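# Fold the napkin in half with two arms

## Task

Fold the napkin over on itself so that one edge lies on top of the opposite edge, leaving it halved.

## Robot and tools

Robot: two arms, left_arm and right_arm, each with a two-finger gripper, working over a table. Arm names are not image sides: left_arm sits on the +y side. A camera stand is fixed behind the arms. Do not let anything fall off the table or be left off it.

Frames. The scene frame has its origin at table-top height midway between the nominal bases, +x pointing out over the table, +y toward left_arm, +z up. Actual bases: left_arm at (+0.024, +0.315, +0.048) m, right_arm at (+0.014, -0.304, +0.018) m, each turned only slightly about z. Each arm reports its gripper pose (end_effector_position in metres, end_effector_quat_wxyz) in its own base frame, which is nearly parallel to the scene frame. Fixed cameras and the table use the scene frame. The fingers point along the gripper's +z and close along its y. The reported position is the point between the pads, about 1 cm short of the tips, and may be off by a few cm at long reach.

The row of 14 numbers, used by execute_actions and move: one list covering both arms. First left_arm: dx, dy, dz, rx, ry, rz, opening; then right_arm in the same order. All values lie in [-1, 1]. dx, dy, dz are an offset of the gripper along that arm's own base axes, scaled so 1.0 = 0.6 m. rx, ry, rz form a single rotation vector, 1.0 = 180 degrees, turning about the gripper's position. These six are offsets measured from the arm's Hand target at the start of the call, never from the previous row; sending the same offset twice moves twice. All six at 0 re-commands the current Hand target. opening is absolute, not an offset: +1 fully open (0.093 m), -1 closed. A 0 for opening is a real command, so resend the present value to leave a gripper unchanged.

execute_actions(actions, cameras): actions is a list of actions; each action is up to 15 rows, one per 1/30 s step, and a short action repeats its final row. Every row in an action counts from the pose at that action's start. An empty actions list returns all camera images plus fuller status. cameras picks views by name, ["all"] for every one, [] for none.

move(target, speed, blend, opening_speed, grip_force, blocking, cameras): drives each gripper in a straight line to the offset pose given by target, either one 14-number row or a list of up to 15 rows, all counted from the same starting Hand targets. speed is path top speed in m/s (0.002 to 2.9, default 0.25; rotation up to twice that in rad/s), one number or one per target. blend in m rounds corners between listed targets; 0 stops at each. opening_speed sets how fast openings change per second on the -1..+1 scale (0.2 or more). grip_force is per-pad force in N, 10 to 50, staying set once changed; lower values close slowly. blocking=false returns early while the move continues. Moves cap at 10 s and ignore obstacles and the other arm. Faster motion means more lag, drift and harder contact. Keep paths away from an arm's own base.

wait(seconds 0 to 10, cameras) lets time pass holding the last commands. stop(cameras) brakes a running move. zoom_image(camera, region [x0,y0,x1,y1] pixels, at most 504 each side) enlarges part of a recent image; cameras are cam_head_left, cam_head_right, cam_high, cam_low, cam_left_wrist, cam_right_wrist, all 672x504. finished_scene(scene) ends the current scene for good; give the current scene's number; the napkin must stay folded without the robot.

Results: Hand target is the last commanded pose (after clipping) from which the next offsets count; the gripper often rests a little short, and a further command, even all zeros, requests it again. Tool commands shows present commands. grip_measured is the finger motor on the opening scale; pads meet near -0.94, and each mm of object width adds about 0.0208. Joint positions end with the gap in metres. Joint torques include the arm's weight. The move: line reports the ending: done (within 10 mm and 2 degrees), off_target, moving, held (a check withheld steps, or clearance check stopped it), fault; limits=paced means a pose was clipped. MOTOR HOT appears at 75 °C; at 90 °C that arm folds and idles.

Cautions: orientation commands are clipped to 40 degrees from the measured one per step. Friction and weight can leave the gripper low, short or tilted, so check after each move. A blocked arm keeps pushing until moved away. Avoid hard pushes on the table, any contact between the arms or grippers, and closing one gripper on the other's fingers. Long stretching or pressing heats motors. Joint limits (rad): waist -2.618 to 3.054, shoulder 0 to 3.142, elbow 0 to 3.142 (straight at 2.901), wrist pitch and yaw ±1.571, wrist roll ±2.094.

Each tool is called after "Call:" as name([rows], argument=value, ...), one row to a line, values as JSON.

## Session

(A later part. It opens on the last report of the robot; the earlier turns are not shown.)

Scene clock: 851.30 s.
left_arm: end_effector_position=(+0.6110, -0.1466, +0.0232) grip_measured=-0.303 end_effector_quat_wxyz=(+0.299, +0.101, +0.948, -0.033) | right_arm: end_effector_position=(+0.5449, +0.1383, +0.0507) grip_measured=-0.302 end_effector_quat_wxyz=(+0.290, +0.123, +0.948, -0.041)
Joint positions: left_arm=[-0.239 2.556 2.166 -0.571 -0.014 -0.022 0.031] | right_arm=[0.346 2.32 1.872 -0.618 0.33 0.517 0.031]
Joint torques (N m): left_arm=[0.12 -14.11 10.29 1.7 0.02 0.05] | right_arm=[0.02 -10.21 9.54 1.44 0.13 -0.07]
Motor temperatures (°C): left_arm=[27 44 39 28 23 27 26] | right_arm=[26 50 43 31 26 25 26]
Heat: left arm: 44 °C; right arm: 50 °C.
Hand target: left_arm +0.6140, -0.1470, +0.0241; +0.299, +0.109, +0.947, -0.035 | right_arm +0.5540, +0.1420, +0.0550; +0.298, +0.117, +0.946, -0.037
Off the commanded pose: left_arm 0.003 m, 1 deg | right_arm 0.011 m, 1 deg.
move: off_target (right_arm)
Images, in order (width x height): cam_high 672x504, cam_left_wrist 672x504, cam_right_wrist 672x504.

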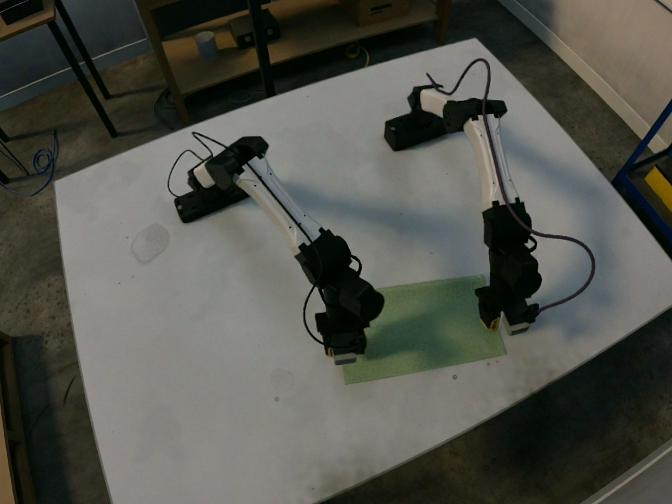

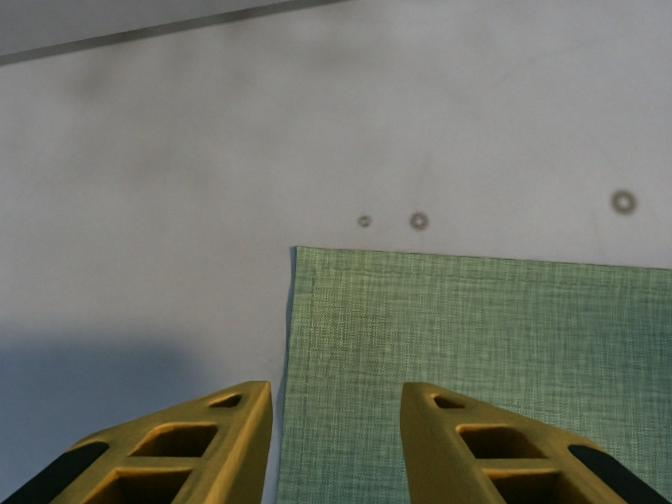

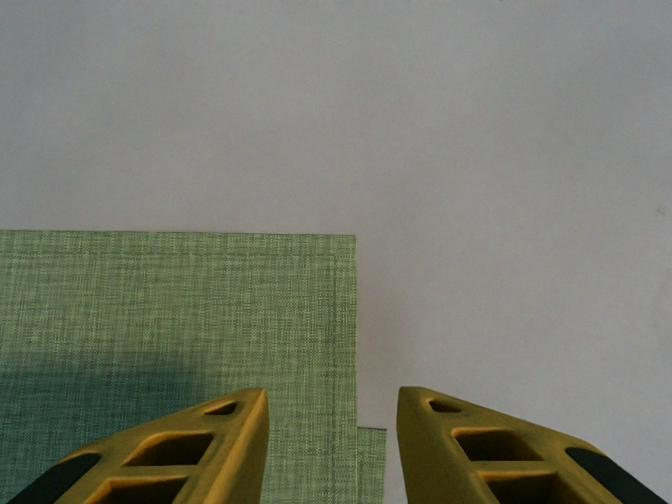

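Call:
move(target=[0.0683,-0.0233,-0.075,0,0,0,-0.3,0.0767,-0.0008,-0.072,0,0,0,-0.3], speed=0.12, cameras=["cam_left_wrist","cam_right_wrist"])

Scene clock: 874.97 s.
left_arm: end_effector_position=(+0.6553, -0.1574, -0.0169) grip_measured=-0.303 end_effector_quat_wxyz=(+0.307, +0.101, +0.946, -0.034) | right_arm: end_effector_position=(+0.5920, +0.1388, +0.0106) grip_measured=-0.302 end_effector_quat_wxyz=(+0.294, +0.123, +0.947, -0.044)
Joint positions: left_arm=[-0.239 2.981 2.836 -0.798 -0.014 -0.022 0.031] | right_arm=[0.318 2.567 2.153 -0.64 0.323 0.49 0.031]
Joint torques (N m): left_arm=[-0.42 -14.94 10.36 1.77 -0.01 0] | right_arm=[-0.23 -11.32 9.69 1.45 0.04 -0.07]
Motor temperatures (°C): left_arm=[27 52 44 29 23 27 26] | right_arm=[26 55 50 32 26 25 26]
Heat: left arm: 52 °C; right arm: 55 °C.
Hand target: left_arm +0.6550, -0.1610, -0.0208; +0.299, +0.109, +0.947, -0.035 | right_arm +0.5999, +0.1416, +0.0118; +0.298, +0.117, +0.947, -0.037
Off the commanded pose: left_arm 0.005 m, 1 deg | right_arm 0.009 m, 1 deg.
elbow stopped short (left arm): the move would have taken joint 3 (elbow) straighter than the controller allows.
move: done
Images, in order (width x height): cam_left_wrist 672x504, cam_right_wrist 672x504.

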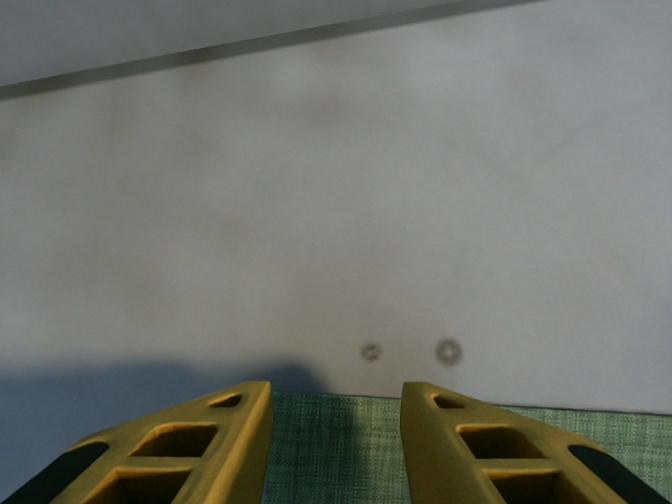

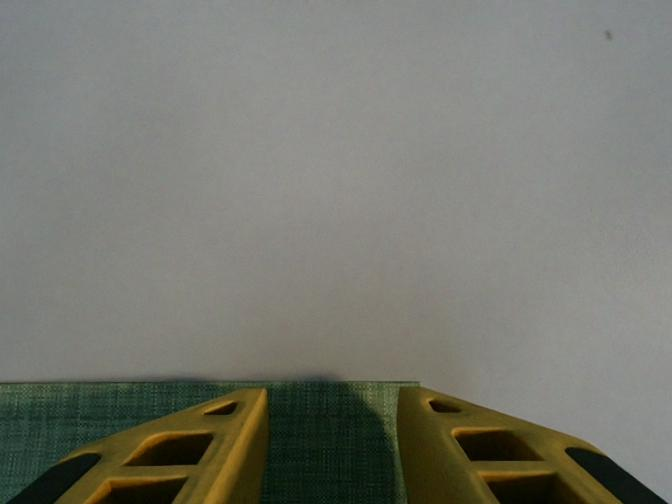

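Call:
move([
  [-0.0147,0.0033,-0.0403,0,0,0,-0.3,-0.0065,0.0017,-0.0413,0,0,0,-0.3],
  [-0.0147,0.0033,-0.0403,0,0,0,-1,-0.0065,0.0017,-0.0413,0,0,0,-1],
], speed=0.05, opening_speed=0.5, cameras=["cam_left_wrist","cam_right_wrist"])

Scene clock: 885.00 s.
left_arm: end_effector_position=(+0.6576, -0.1606, -0.0306) grip_measured=-0.984 end_effector_quat_wxyz=(+0.323, +0.103, +0.940, -0.040) | right_arm: end_effector_position=(+0.5979, +0.1407, +0.0051) grip_measured=-0.973 end_effector_quat_wxyz=(+0.308, +0.125, +0.942, -0.037)
Joint positions: left_arm=[-0.241 2.894 2.583 -0.596 -0.004 -0.022 0] | right_arm=[0.318 2.573 2.128 -0.574 0.323 0.49 0]
Joint torques (N m): left_arm=[-0.28 -16.84 5.44 1.68 -0.11 0.01] | right_arm=[0.17 -11.1 5.37 1.75 0.06 -0.02]
Motor temperatures (°C): left_arm=[27 56 45 29 23 27 26] | right_arm=[26 58 50 33 26 25 26]
Heat: left arm: 56 °C; right arm: 58 °C.
Hand target: left_arm +0.6463, -0.1588, -0.0449; +0.299, +0.108, +0.947, -0.035 | right_arm +0.5960, +0.1427, -0.0129; +0.298, +0.117, +0.947, -0.037
Off the commanded pose: left_arm 0.018 m, 3 deg | right_arm 0.018 m, 1 deg.
move: off_target (left_arm, right_arm); target 2's new opening was sent with right_arm's hand 0.018 m and 1 deg from that target
Images, in order (width x height): cam_left_wrist 672x504, cam_right_wrist 672x504.

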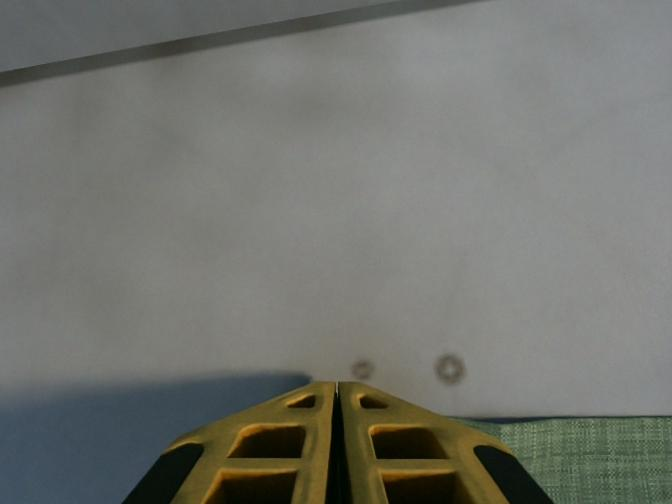

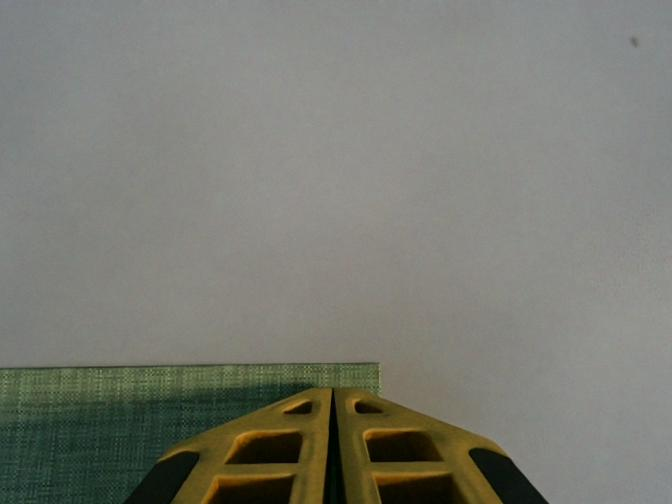

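Call:
move([
  [0,0,0.01,0,0,0,-0.3,0.002,0.0083,0.01,0,0,0,-0.3],
  [-0.01,0.0023,-0.01,0,0,0,-0.3,0.002,0.0083,-0.0283,0,0,0,-0.3],
], speed=0.05, cameras=["cam_left_wrist","cam_right_wrist"])

Scene clock: 899.73 s.
left_arm: end_effector_position=(+0.6568, -0.1602, -0.0323) grip_measured=-0.303 end_effector_quat_wxyz=(+0.334, +0.102, +0.936, -0.041) | right_arm: end_effector_position=(+0.6037, +0.1435, +0.0037) grip_measured=-0.302 end_effector_quat_wxyz=(+0.320, +0.126, +0.939, -0.031)
Joint positions: left_arm=[-0.241 2.847 2.469 -0.507 -0.006 -0.022 0.031] | right_arm=[0.32 2.584 2.128 -0.536 0.324 0.49 0.031]
Joint torques (N m): left_arm=[-0.32 -16.77 4.94 1.51 -0.1 0] | right_arm=[0.65 -9.43 4.88 1.77 0.1 0.05]
Motor temperatures (°C): left_arm=[27 68 43 29 23 27 26] | right_arm=[26 63 47 34 26 25 26]
Heat: left arm: 68 °C; right arm: 63 °C.
Hand target: left_arm +0.6402, -0.1575, -0.0510; +0.299, +0.108, +0.947, -0.035 | right_arm +0.5972, +0.1475, -0.0301; +0.298, +0.117, +0.947, -0.037
Off the commanded pose: left_arm 0.025 m, 4 deg | right_arm 0.035 m, 3 deg.
move: off_target (left_arm, right_arm)
Images, in order (width x height): cam_left_wrist 672x504, cam_right_wrist 672x504.

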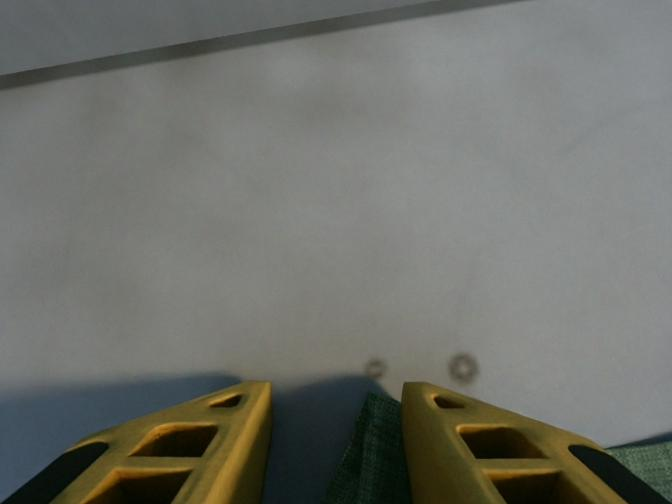

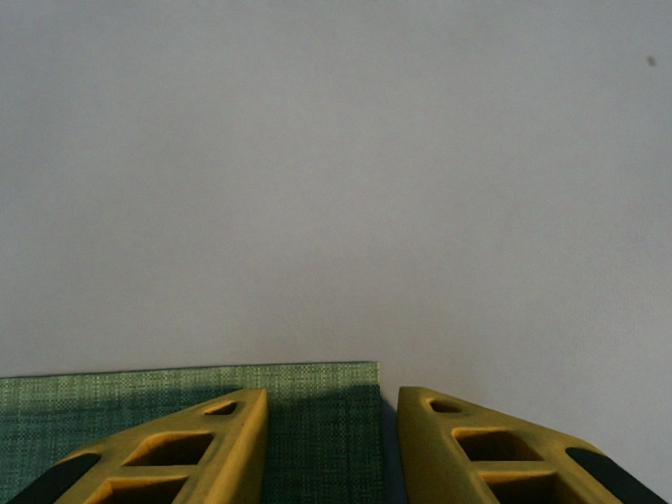

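Call:
move([
  [0.0197,-0.0208,0.03,0,0,0,-0.3,0.0067,0.005,0.0417,0,0,0,-0.3],
  [0.0197,-0.0208,0.0117,0,0,0,-0.3,0.0067,0.005,0.0267,0,0,0,-0.3],
  [0.0197,-0.0208,0.0117,0,0,0,-1,0.0067,0.005,0.0267,0,0,0,-1],
], speed=0.06, opening_speed=0.6, cameras=["cam_left_wrist","cam_right_wrist"])

Scene clock: 916.57 s.
left_arm: end_effector_position=(+0.6527, -0.1681, -0.0307) grip_measured=-0.985 end_effector_quat_wxyz=(+0.304, +0.109, +0.946, -0.039) | right_arm: end_effector_position=(+0.6037, +0.1497, +0.0042) grip_measured=-0.971 end_effector_quat_wxyz=(+0.314, +0.121, +0.941, -0.032)
Joint positions: left_arm=[-0.254 2.981 2.783 -0.75 -0.008 -0.022 0] | right_arm=[0.329 2.603 2.174 -0.576 0.324 0.49 0]
Joint torques (N m): left_arm=[-0.55 -14.45 8.73 1.99 -0.18 -0.12] | right_arm=[0.13 -10.28 7.84 1.38 0.09 0.09]
Motor temperatures (°C): left_arm=[27 68 42 29 23 27 26] | right_arm=[26 62 46 35 26 25 26]
Heat: left arm: 68 °C; right arm: 62 °C.
Hand target: left_arm +0.6520, -0.1701, -0.0440; +0.299, +0.109, +0.947, -0.035 | right_arm +0.6013, +0.1504, -0.0140; +0.298, +0.117, +0.947, -0.037
Off the commanded pose: left_arm 0.013 m, 1 deg | right_arm 0.018 m, 2 deg.
move: off_target (left_arm, right_arm); target 3's new opening was sent with right_arm's hand 0.019 m and 1 deg from that target
Images, in order (width x height): cam_left_wrist 672x504, cam_right_wrist 672x504.

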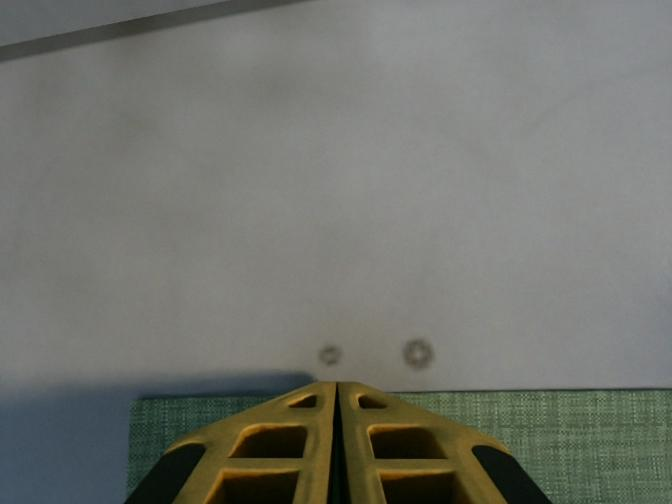

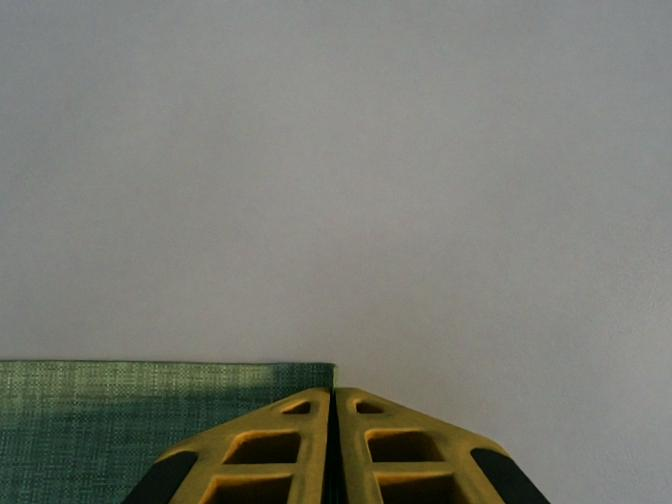

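Call:
move([
  [0,0,0.05,0,0,0,-0.3,-0.02,0.003,0.06,0,0,0,-1],
  [-0.0217,0.0907,0.05,0,0,0,-0.3,-0.03,0.005,0.09,0,0,0,-1],
], speed=0.1, blend=[0.02,0], cameras=["cam_left_wrist","cam_right_wrist","cam_high"])

Scene clock: 933.03 s.
left_arm: end_effector_position=(+0.6351, -0.1199, -0.0312) grip_measured=-0.303 end_effector_quat_wxyz=(+0.284, +0.105, +0.952, -0.038) | right_arm: end_effector_position=(+0.5844, +0.1540, +0.0044) grip_measured=-0.971 end_effector_quat_wxyz=(+0.281, +0.108, +0.952, -0.046)
Joint positions: left_arm=[-0.177 2.757 2.355 -0.589 0.037 0.032 0.031] | right_arm=[0.347 2.583 2.174 -0.674 0.324 0.492 0]
Joint torques (N m): left_arm=[0.42 -19.04 6.34 1.95 -0.09 0.07] | right_arm=[0.08 -18.88 5.33 1.17 0.17 0.21]
Motor temperatures (°C): left_arm=[27 67 43 31 23 27 26] | right_arm=[26 67 47 34 26 25 26]
Heat: left arm: 67 °C; right arm: 67 °C.
Hand target: left_arm +0.6390, -0.1155, -0.0140; +0.299, +0.108, +0.948, -0.034 | right_arm +0.5832, +0.1536, +0.0399; +0.298, +0.117, +0.947, -0.037
Off the commanded pose: left_arm 0.018 m, 2 deg | right_arm 0.036 m, 3 deg.
move: off_target (left_arm, right_arm); blend cut to 0.0188 m at target 1
Images, in order (width x height): cam_high 672x504, cam_left_wrist 672x504, cam_right_wrist 672x504.

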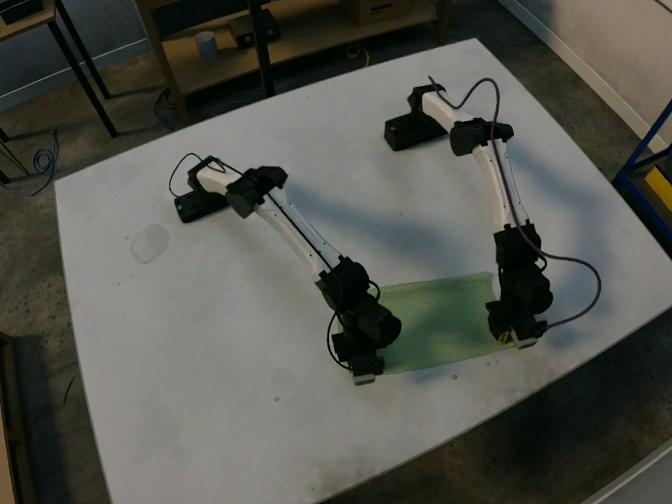

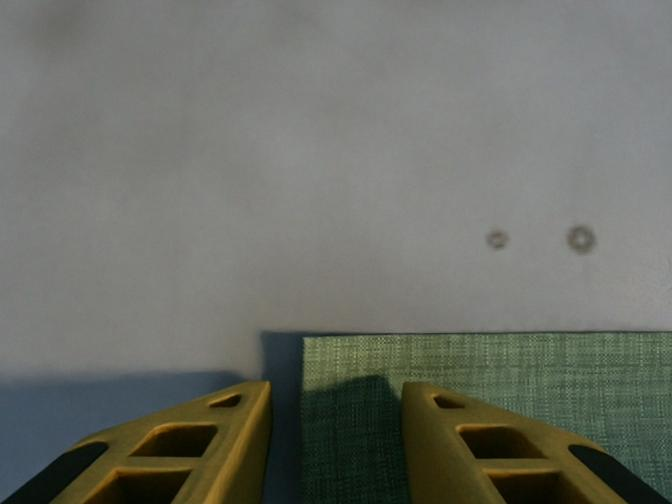

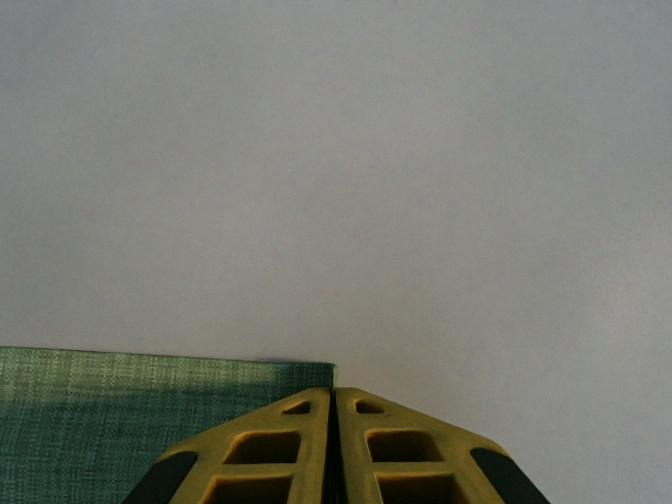

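Call:
move([
  [0,0,-0.053,0,0,0,-0.3,0,0,-0.03,0,0,0,-1],
  [0,0,-0.053,0,0,0,-1,0,0,-0.03,0,0,0,-1],
  [-0.05,0.01,0.06,0,0,0,-1,-0.05,0.01,0.06,0,0,0,-1],
  [-0.12,0.025,0.12,0,0,0,-1,-0.12,0.03,0.12,0,0,0,-1],
], speed=0.1, blend=[0,0,0.03,0], opening_speed=0.7, cameras=["cam_left_wrist","cam_right_wrist","cam_high"])

Scene clock: 945.77 s.
left_arm: end_effector_position=(+0.5646, -0.1094, +0.0420) grip_measured=-0.984 end_effector_quat_wxyz=(+0.282, +0.109, +0.952, -0.044) | right_arm: end_effector_position=(+0.5146, +0.1770, +0.0846) grip_measured=-0.971 end_effector_quat_wxyz=(+0.277, +0.105, +0.954, -0.038)
Joint positions: left_arm=[-0.177 2.314 1.822 -0.502 0.049 0.036 0] | right_arm=[0.436 2.257 1.918 -0.774 0.345 0.575 0]
Joint torques (N m): left_arm=[0.79 -16.68 6.46 1.94 -0.17 0.06] | right_arm=[0.13 -16.39 4.94 1.29 0.41 0.2]
Motor temperatures (°C): left_arm=[27 70 42 31 23 27 26] | right_arm=[26 75 46 34 26 25 26]
Heat: left arm: 70 °C; right arm: 75 °C. Fold the right arm in close to its base, or ease its load, before you think long.
Hand target: left_arm +0.5670, -0.1005, +0.0580; +0.299, +0.109, +0.948, -0.035 | right_arm +0.5112, +0.1716, +0.1120; +0.298, +0.117, +0.947, -0.037
Off the commanded pose: left_arm 0.018 m, 2 deg | right_arm 0.028 m, 3 deg.
MOTOR HOT: joint 2 (shoulder) of the right arm reports 75 °C; the controller's stop level is 90 °C. To cool a motor, set the load down, stop pushing, or move to a pose that needs little force.
move: off_target (left_arm, right_arm); blend cut to 0.0283 m at target 3; target 2's new opening was sent with left_arm's hand 0.017 m and 2 deg from that target
Images, in order (width x height): cam_high 672x504, cam_left_wrist 672x504, cam_right_wrist 672x504.

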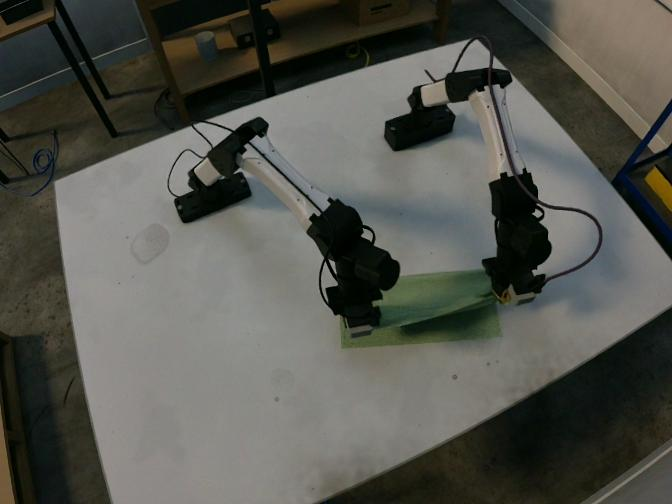

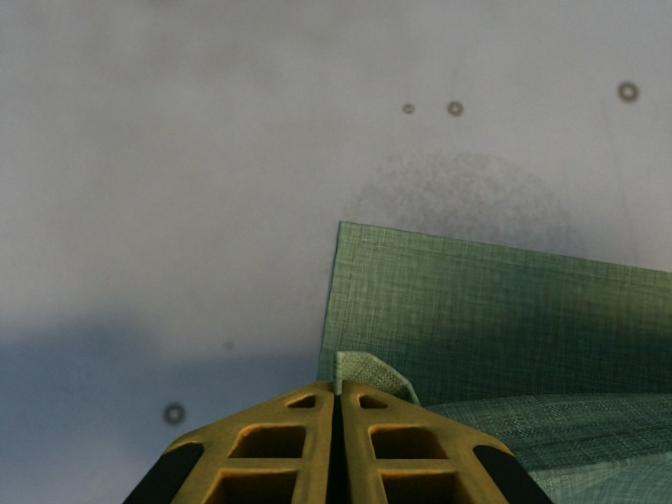

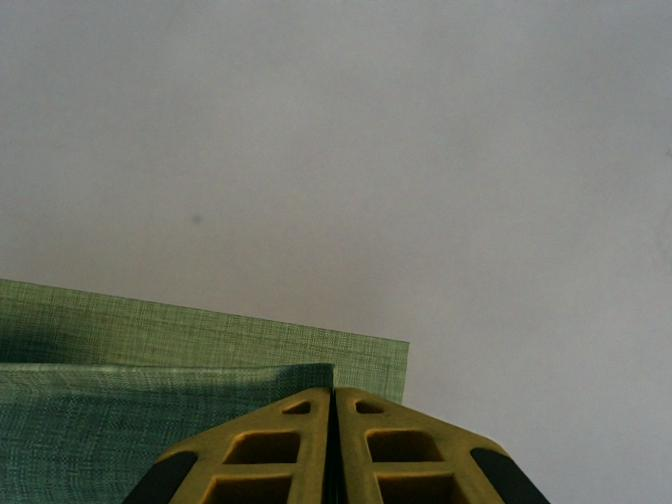

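Call:
move([
  [-0.1717,0.0567,0.1183,0,0,-0.0417,-1,-0.2505,0.057,0.0867,0,0,-0.0417,-1],
  [-0.0775,0.023,0.09,0,0,-0.0417,-1,-0.157,0.0217,0.0583,0,0,-0.0417,-1],
  [-0.0068,-0.0023,0.0367,0,0,-0.0417,-1,-0.0868,-0.0048,0.0033,0,0,-0.0417,-1],
  [0.048,-0.022,-0.0383,0,0,-0.0417,-1,-0.0322,-0.0255,-0.0717,0,0,-0.0417,-1],
], speed=0.15, blend=[0.02,0.03,0.03,0], cameras=["cam_left_wrist","cam_right_wrist","cam_high"])

Scene clock: 987.50 s.
left_arm: end_effector_position=(+0.5835, -0.1187, +0.0291) grip_measured=-0.984 end_effector_quat_wxyz=(+0.279, +0.181, +0.940, -0.069) | right_arm: end_effector_position=(+0.4823, +0.1569, +0.0641) grip_measured=-0.971 end_effector_quat_wxyz=(+0.288, +0.180, +0.939, -0.057)
Joint positions: left_arm=[-0.158 2.428 1.971 -0.548 0.15 0.179 0] | right_arm=[0.453 2.15 1.655 -0.65 0.43 0.739 0]
Joint torques (N m): left_arm=[0.05 -13.39 10.3 2 -0.33 -0.19] | right_arm=[-0.64 -9.29 8.99 1.24 0.26 -0.08]
Motor temperatures (°C): left_arm=[27 73 40 32 23 27 26] | right_arm=[26 88 45 34 26 25 26]
Heat: left arm: 73 °C; right arm: 88 °C. Fold the right arm in close to its base, or ease its load, before you think long.
Hand target: left_arm +0.5958, -0.1138, +0.0350; +0.296, +0.170, +0.938, -0.054 | right_arm +0.4919, +0.1562, +0.0689; +0.295, +0.179, +0.937, -0.056
Off the commanded pose: left_arm 0.014 m, 3 deg | right_arm 0.011 m, 1 deg.
MOTOR HOT: still on. Joint 2 (shoulder) of the right arm reports 88 °C.
move: off_target (left_arm, right_arm); blend cut to 0.0279 m at target 2, 0.0279 m at target 3
Images, in order (width x height): cam_high 672x504, cam_left_wrist 672x504, cam_right_wrist 672x504.

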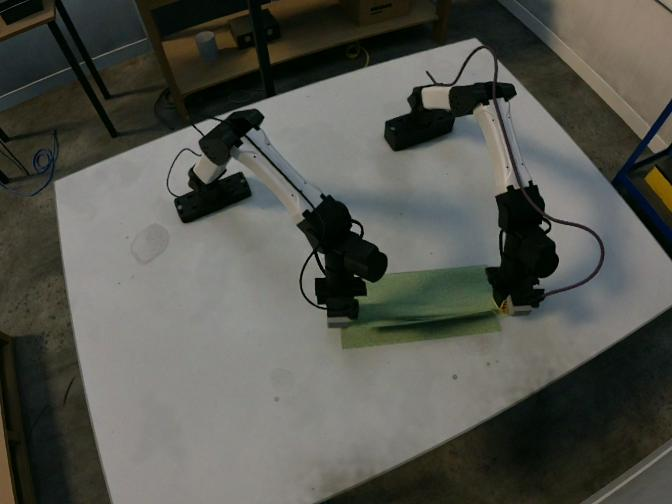

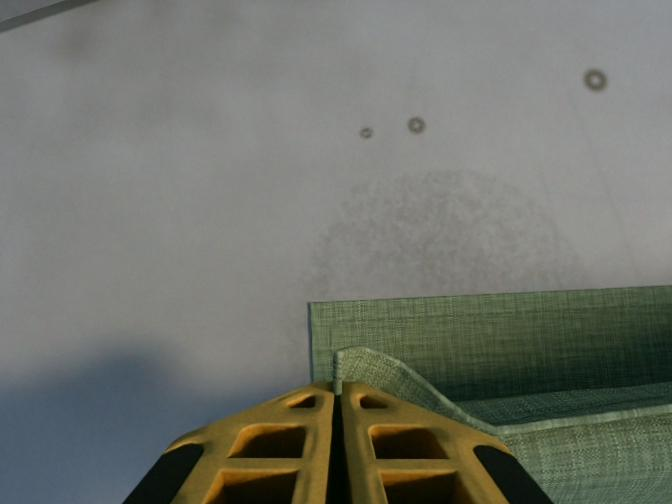

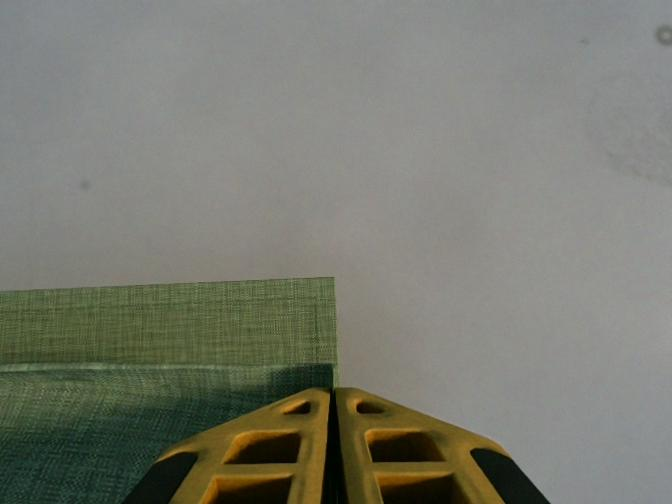

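Call:
move([
  [0.0293,0.0062,-0.1,0,0,0,-1,0.0403,-0.016,-0.1033,0,0,0,-1],
  [0.0293,0.0062,-0.1,0,0,0,-0.5,0.0403,-0.016,-0.1033,0,0,0,-0.5],
], speed=0.1, opening_speed=1.0, cameras=["cam_left_wrist","cam_right_wrist"])

Call:
move([
  [-0.01,0.003,0.1,0,0,0,-0.5,-0.01,0.003,0.1,0,0,0,-0.5],
  [-0.45,0.1,0.25,0,0,0,-0.5,-0.4,0.05,0.2,0,0,0,-0.5],
], speed=[0.12,0.35], blend=[0.02,0], cameras=["cam_high","cam_head_left","cam_head_right"])

Scene clock: 1004.73 s.
left_arm: end_effector_position=(+0.6026, -0.1142, -0.0258) grip_measured=-0.503 end_effector_quat_wxyz=(+0.283, +0.176, +0.941, -0.060) | right_arm: end_effector_position=(+0.5114, +0.1482, +0.0098) grip_measured=-0.502 end_effector_quat_wxyz=(+0.294, +0.183, +0.937, -0.052)
Joint positions: left_arm=[-0.151 2.574 2.015 -0.438 0.132 0.179 0.021] | right_arm=[0.409 2.292 1.655 -0.475 0.412 0.697 0.021]
Joint torques (N m): left_arm=[0.39 -13.24 10.37 1.99 -0.06 -0.1] | right_arm=[-0.34 -9.77 7.38 1.35 0.26 -0.06]
Motor temperatures (°C): left_arm=[27 75 45 32 23 27 26] | right_arm=[26 80 47 34 26 25 26]
Heat: left arm: 75 °C; right arm: 80 °C. Fold the left arm in close to its base, or ease its load, before you think long. Fold the right arm in close to its base, or ease its load, before you think long.
Hand target: left_arm +0.6133, -0.1101, -0.0251; +0.296, +0.170, +0.938, -0.054 | right_arm +0.5161, +0.1467, +0.0070; +0.295, +0.179, +0.937, -0.056
Off the commanded pose: left_arm 0.012 m, 2 deg | right_arm 0.006 m, 1 deg.
MOTOR HOT: joint 2 (shoulder) of the left arm reports 75 °C; the controller's stop level is 90 °C. To cool a motor, set the load down, stop pushing, or move to a pose that needs little force.
MOTOR HOT: still on. Joint 2 (shoulder) of the right arm reports 80 °C.
move: off_target (left_arm); target 2's new opening was sent with left_arm's hand 0.017 m and 3 deg from that target
Images, in order (width x height): cam_left_wrist 672x504, cam_right_wrist 672x504.

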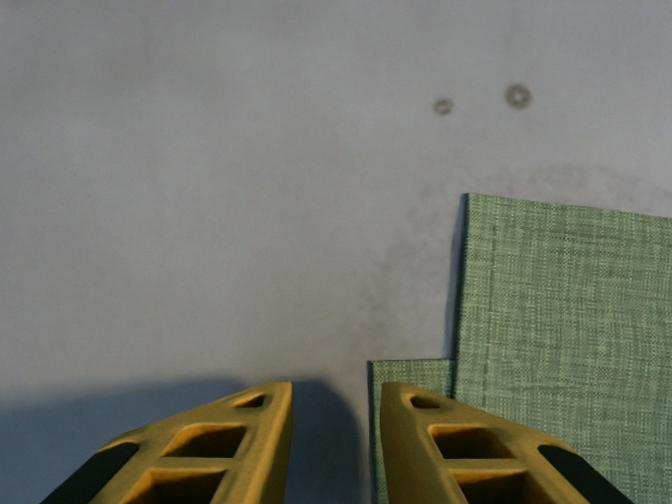

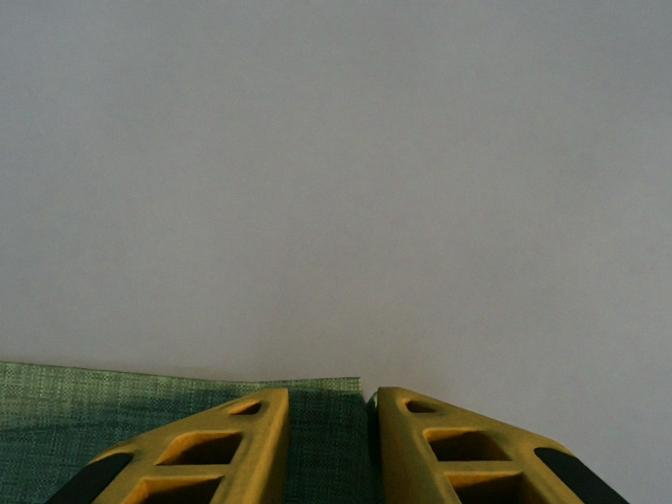

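Scene clock: 1006.97 s.
left_arm: end_effector_position=(+0.3492, -0.0512, +0.1302) grip_measured=-0.503 end_effector_quat_wxyz=(+0.305, +0.165, +0.936, -0.051) | right_arm: end_effector_position=(+0.2766, +0.1810, +0.1193) grip_measured=-0.502 end_effector_quat_wxyz=(+0.283, +0.170, +0.942, -0.059)
Joint positions: left_arm=[-0.07 1.364 0.945 -0.54 0.158 0.229 0.021] | right_arm=[0.849 1.585 1.163 -0.931 0.549 1.145 0.021]
Joint torques (N m): left_arm=[0.39 -5.82 6.63 1.74 0.17 0.06] | right_arm=[0.17 -7.98 5.24 0.71 0.5 0.2]
Motor temperatures (°C): left_arm=[27 74 45 32 23 27 26] | right_arm=[26 80 47 34 26 25 26]
Heat: left arm: 74 °C; right arm: 80 °C. Fold the left arm in close to its base, or ease its load, before you think long. Fold the right arm in close to its base, or ease its load, before you think long.
Hand target: left_arm +0.3433, -0.0501, +0.1250; +0.296, +0.170, +0.938, -0.054 | right_arm +0.2761, +0.1766, +0.1269; +0.295, +0.179, +0.937, -0.056
Off the commanded pose: left_arm 0.008 m, 1 deg | right_arm 0.009 m, 2 deg.
MOTOR HOT: still on. Joint 2 (shoulder) of the left arm reports 74 °C.
MOTOR HOT: still on. Joint 2 (shoulder) of the right arm reports 80 °C.
move: done
Images, in order (width x height): cam_head_left 672x504, cam_head_right 672x504, cam_high 672x504.

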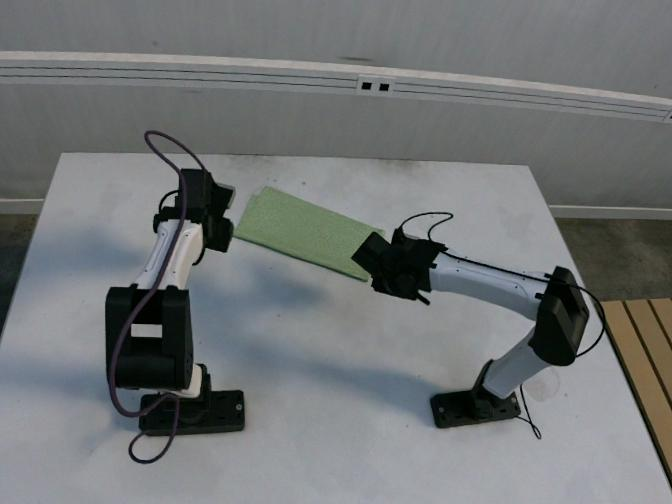

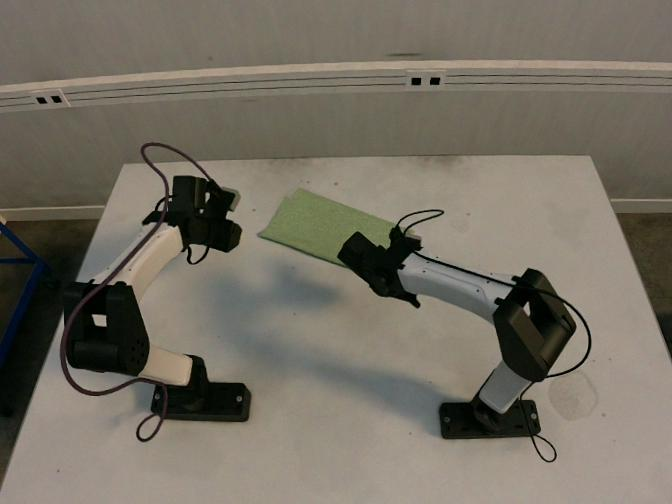

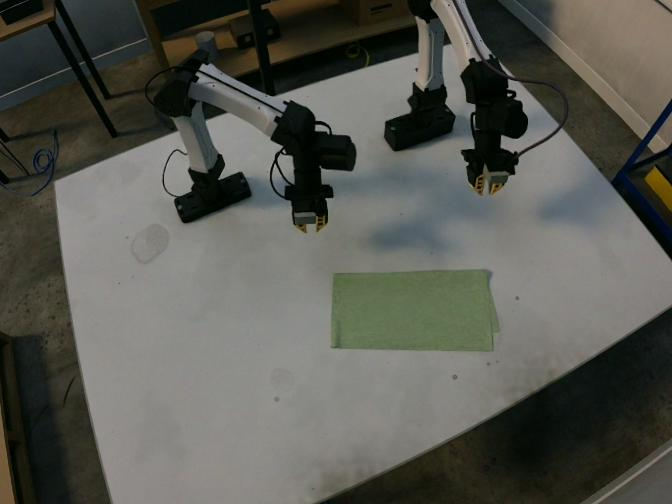

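Call:
move(target=[-0.12,0.0,0.0,0,0,0,-0.5,-0.08,-0.1,0.0,0,0,0,-0.5], speed=0.3, cameras=["cam_high","cam_head_left","cam_left_wrist","cam_right_wrist"])

Call:
zoom_image(camera="cam_high", region=[315, 250, 525, 375])

Call:
zoom_image(camera="cam_head_left", region=[220, 165, 400, 300])

Scene clock: 1014.37 s.
left_arm: end_effector_position=(+0.2779, -0.0489, +0.1312) grip_measured=-0.503 end_effector_quat_wxyz=(+0.306, +0.170, +0.935, -0.053) | right_arm: end_effector_position=(+0.2292, +0.1232, +0.1261) grip_measured=-0.502 end_effector_quat_wxyz=(+0.289, +0.178, +0.939, -0.050)
Joint positions: left_arm=[-0.08 1.058 0.754 -0.652 0.158 0.229 0.021] | right_arm=[0.838 1.27 0.917 -0.975 0.55 1.145 0.021]
Joint torques (N m): left_arm=[-0.69 -3.41 6.43 1.72 0.01 -0.13] | right_arm=[-0.32 -4.67 4.74 0.81 0.47 0.02]
Motor temperatures (°C): left_arm=[27 70 44 32 23 27 26] | right_arm=[26 75 46 33 26 25 26]
Heat: left arm: 70 °C; right arm: 75 °C. Fold the right arm in close to its base, or ease its load, before you think long.
Hand target: left_arm +0.2714, -0.0500, +0.1249; +0.296, +0.170, +0.938, -0.054 | right_arm +0.2281, +0.1166, +0.1270; +0.295, +0.179, +0.937, -0.056
Off the commanded pose: left_arm 0.009 m, 1 deg | right_arm 0.007 m, 1 deg.
MOTOR HOT: still on. Joint 2 (shoulder) of the right arm reports 75 °C.
MOTOR HOT: cleared for the motors of the left arm.
move: done
Images, in order (width x height): cam_head_left 672x504, cam_high 672x504, cam_left_wrist 672x504, cam_right_wrist 672x504.

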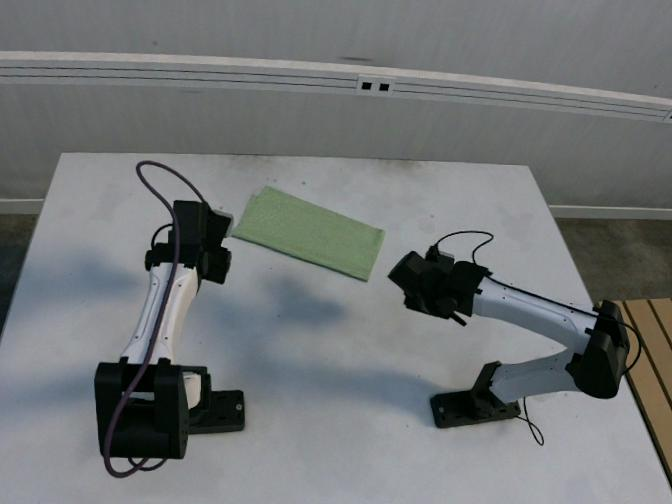

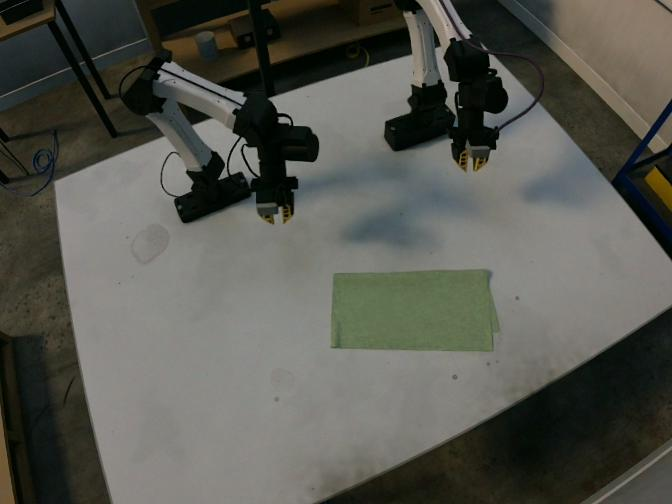

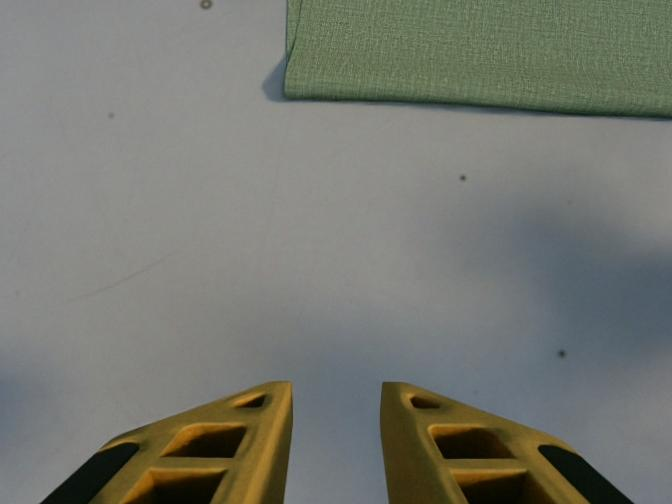

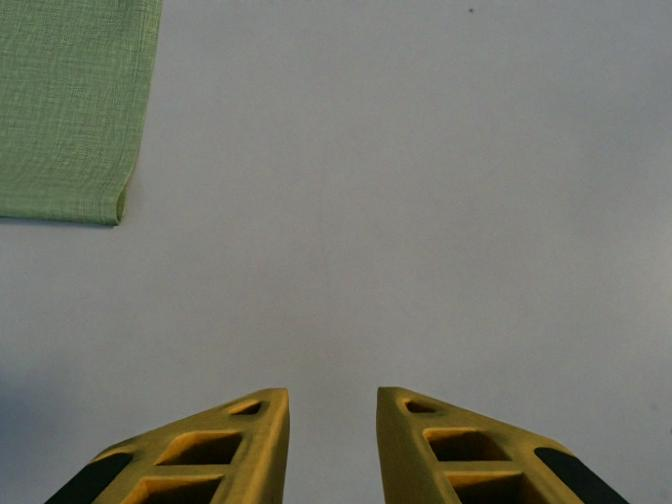

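Scaled by 2.400 from the camera's 672x504 image, which has a finer 960x720 frame.

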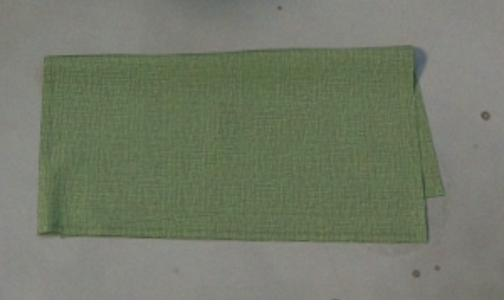

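Scaled by 2.800 from the camera's 672x504 image, which has a finer 960x720 frame.

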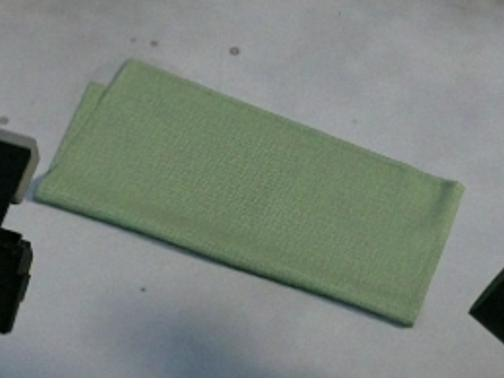

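Call:
move([
  [0.5,-0.16,0.0,0,0,0,-0.3,0,0,0,0,0,0,-0.5],
  [0.5973,-0.1945,-0.225,0,0,0,-0.3,0,0,0,0,0,0,-0.5],
], speed=0.3, blend=[0.04,0], cameras=["cam_left_wrist"])

Scene clock: 1042.83 s.
left_arm: end_effector_position=(+0.6267, -0.1629, -0.0104) grip_measured=-0.303 end_effector_quat_wxyz=(+0.293, +0.175, +0.938, -0.055) | right_arm: end_effector_position=(+0.2292, +0.1232, +0.1261) grip_measured=-0.502 end_effector_quat_wxyz=(+0.289, +0.178, +0.939, -0.050)
Joint positions: left_arm=[-0.234 2.717 2.346 -0.599 0.078 0.111 0.031] | right_arm=[0.838 1.27 0.917 -0.975 0.55 1.145 0.021]
Joint torques (N m): left_arm=[-0.66 -14.71 10.25 1.81 -0.11 -0.2] | right_arm=[-0.35 -4.7 4.72 0.8 0.46 0.02]
Motor temperatures (°C): left_arm=[27 58 43 31 23 27 26] | right_arm=[26 63 45 32 26 25 26]
Heat: left arm: 58 °C; right arm: 63 °C.
Hand target: left_arm +0.6297, -0.1668, -0.0100; +0.296, +0.170, +0.938, -0.054 | right_arm +0.2281, +0.1166, +0.1270; +0.295, +0.179, +0.937, -0.056
Off the commanded pose: left_arm 0.005 m, 1 deg | right_arm 0.007 m, 1 deg.
MOTOR HOT: cleared for the motors of the right arm.
move: done
Images, in order (width x height): cam_left_wrist 672x504.

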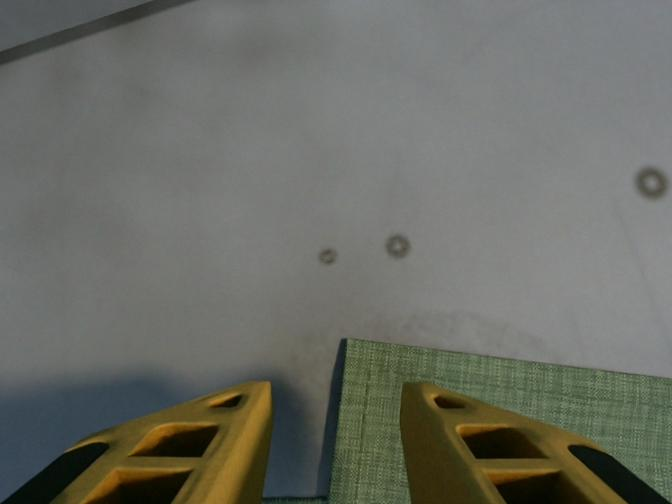

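Call:
move([
  [-0.0037,-0.0093,-0.0617,0,0,0,-0.3,0,0,0,0,0,0,-0.5],
  [-0.0037,-0.0093,-0.0617,0,0,0,-1,0,0,0,0,0,0,-0.5],
  [-0.05,0.03,0.1,0,0,0,-1,0,0,0,0,0,0,-0.5],
  [-0.3335,0.1862,0.19,0,0,0,-1,0,0,0,0,0,0,-0.5],
  [-0.1998,0.1405,0.1667,0,0,0,-1,0,0,0,0,0,0,-0.5],
  [-0.0868,0.1007,0.0667,0,0,0,-1,0,0,0,0,0,0,-0.5],
  [-0.0365,0.0852,-0.015,0,0,0,-1,0,0,0,0,0,0,-0.5],
], speed=[0.06,0.06,0.15,0.2,0.15,0.15,0.1], blend=[0,0,0.03,0.01,0.02,0.02,0], opening_speed=0.8, cameras=["cam_left_wrist","cam_high"])

Scene clock: 1072.17 s.
left_arm: end_effector_position=(+0.5998, -0.1115, -0.0219) grip_measured=-0.985 end_effector_quat_wxyz=(+0.285, +0.175, +0.941, -0.056) | right_arm: end_effector_position=(+0.2292, +0.1232, +0.1261) grip_measured=-0.502 end_effector_quat_wxyz=(+0.289, +0.178, +0.939, -0.050)
Joint positions: left_arm=[-0.149 2.55 1.985 -0.428 0.126 0.181 0] | right_arm=[0.838 1.27 0.917 -0.975 0.55 1.145 0.021]
Joint torques (N m): left_arm=[-0.66 -13.7 10.1 1.94 -0.08 -0.21] | right_arm=[-0.39 -4.72 4.78 0.8 0.46 0.02]
Motor temperatures (°C): left_arm=[27 65 47 31 23 27 26] | right_arm=[26 57 44 32 27 25 26]
Heat: left arm: 65 °C; right arm: 57 °C.
Hand target: left_arm +0.6078, -0.1156, -0.0191; +0.296, +0.170, +0.938, -0.054 | right_arm +0.2281, +0.1166, +0.1270; +0.295, +0.179, +0.937, -0.056
Off the commanded pose: left_arm 0.010 m, 1 deg | right_arm 0.007 m, 1 deg.
move: done; target 2's new opening was sent with left_arm's hand 0.017 m and 1 deg from that target
Images, in order (width x height): cam_high 672x504, cam_left_wrist 672x504.

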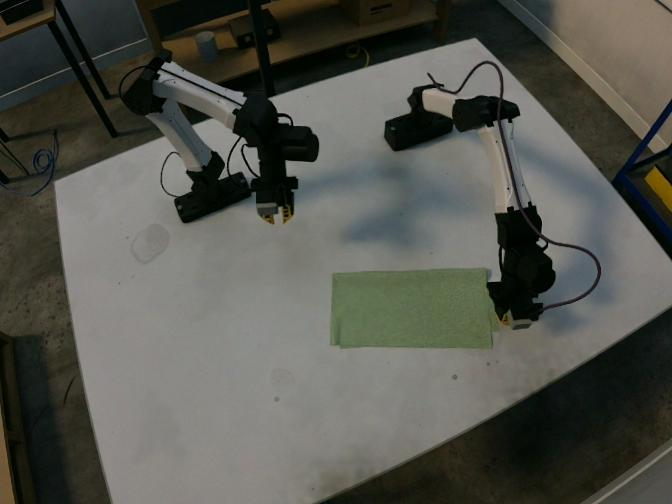

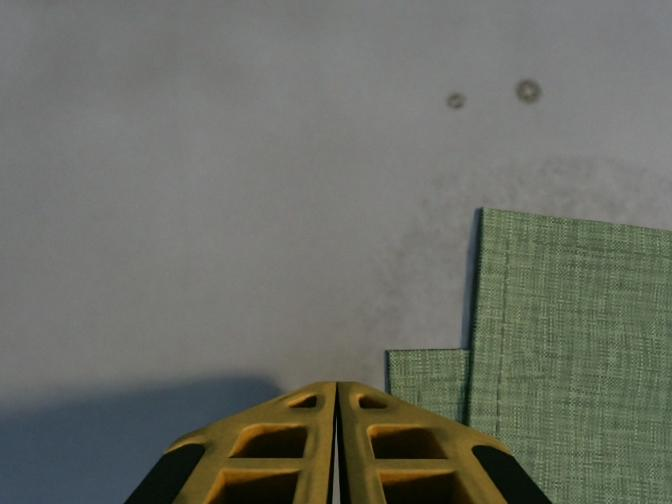

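Call:
move([
  [0.0,-0.02,0.06,0,0,0,-0.3,0,0,0,0,0,0,-0.5],
  [0.0223,-0.1005,0.05,0,0,0,-0.3,0,0,0,0,0,0,-0.5],
  [0.0223,-0.1005,-0.06,0,0,0,-0.3,0,0,0,0,0,0,-0.5],
  [0.0223,-0.1005,-0.06,0,0,0,-1,0,0,0,0,0,0,-0.5],
], speed=[0.15,0.15,0.08,0.05], blend=[0.02,0.01,0,0], opening_speed=0.8, cameras=["cam_left_wrist"])

Scene clock: 1089.20 s.
left_arm: end_effector_position=(+0.6261, -0.1826, -0.0311) grip_measured=-0.985 end_effector_quat_wxyz=(+0.314, +0.180, +0.930, -0.058) | right_arm: end_effector_position=(+0.2292, +0.1232, +0.1261) grip_measured=-0.502 end_effector_quat_wxyz=(+0.289, +0.178, +0.939, -0.050)
Joint positions: left_arm=[-0.267 2.721 2.243 -0.446 0.065 0.094 0] | right_arm=[0.838 1.27 0.917 -0.975 0.55 1.145 0.021]
Joint torques (N m): left_arm=[0.31 -13.48 6.57 2 -0.11 -0.2] | right_arm=[-0.35 -4.71 4.79 0.8 0.47 0.02]
Motor temperatures (°C): left_arm=[27 67 45 32 23 27 26] | right_arm=[26 55 44 32 27 25 26]
Heat: left arm: 67 °C; right arm: 55 °C.
Hand target: left_arm +0.6212, -0.1760, -0.0551; +0.296, +0.170, +0.938, -0.054 | right_arm +0.2281, +0.1166, +0.1270; +0.295, +0.179, +0.937, -0.056
Off the commanded pose: left_arm 0.025 m, 3 deg | right_arm 0.007 m, 1 deg.
move: off_target (left_arm); blend cut to 0.0189 m at target 1; target 4's new opening was sent with left_arm's hand 0.025 m and 3 deg from that target
Images, in order (width x height): cam_left_wrist 672x504.

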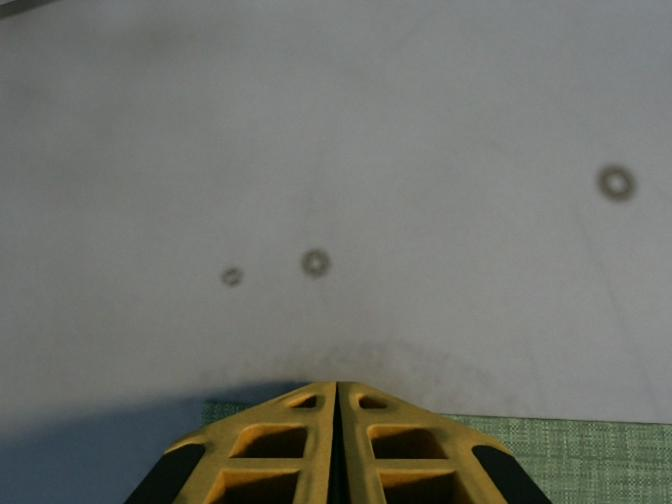

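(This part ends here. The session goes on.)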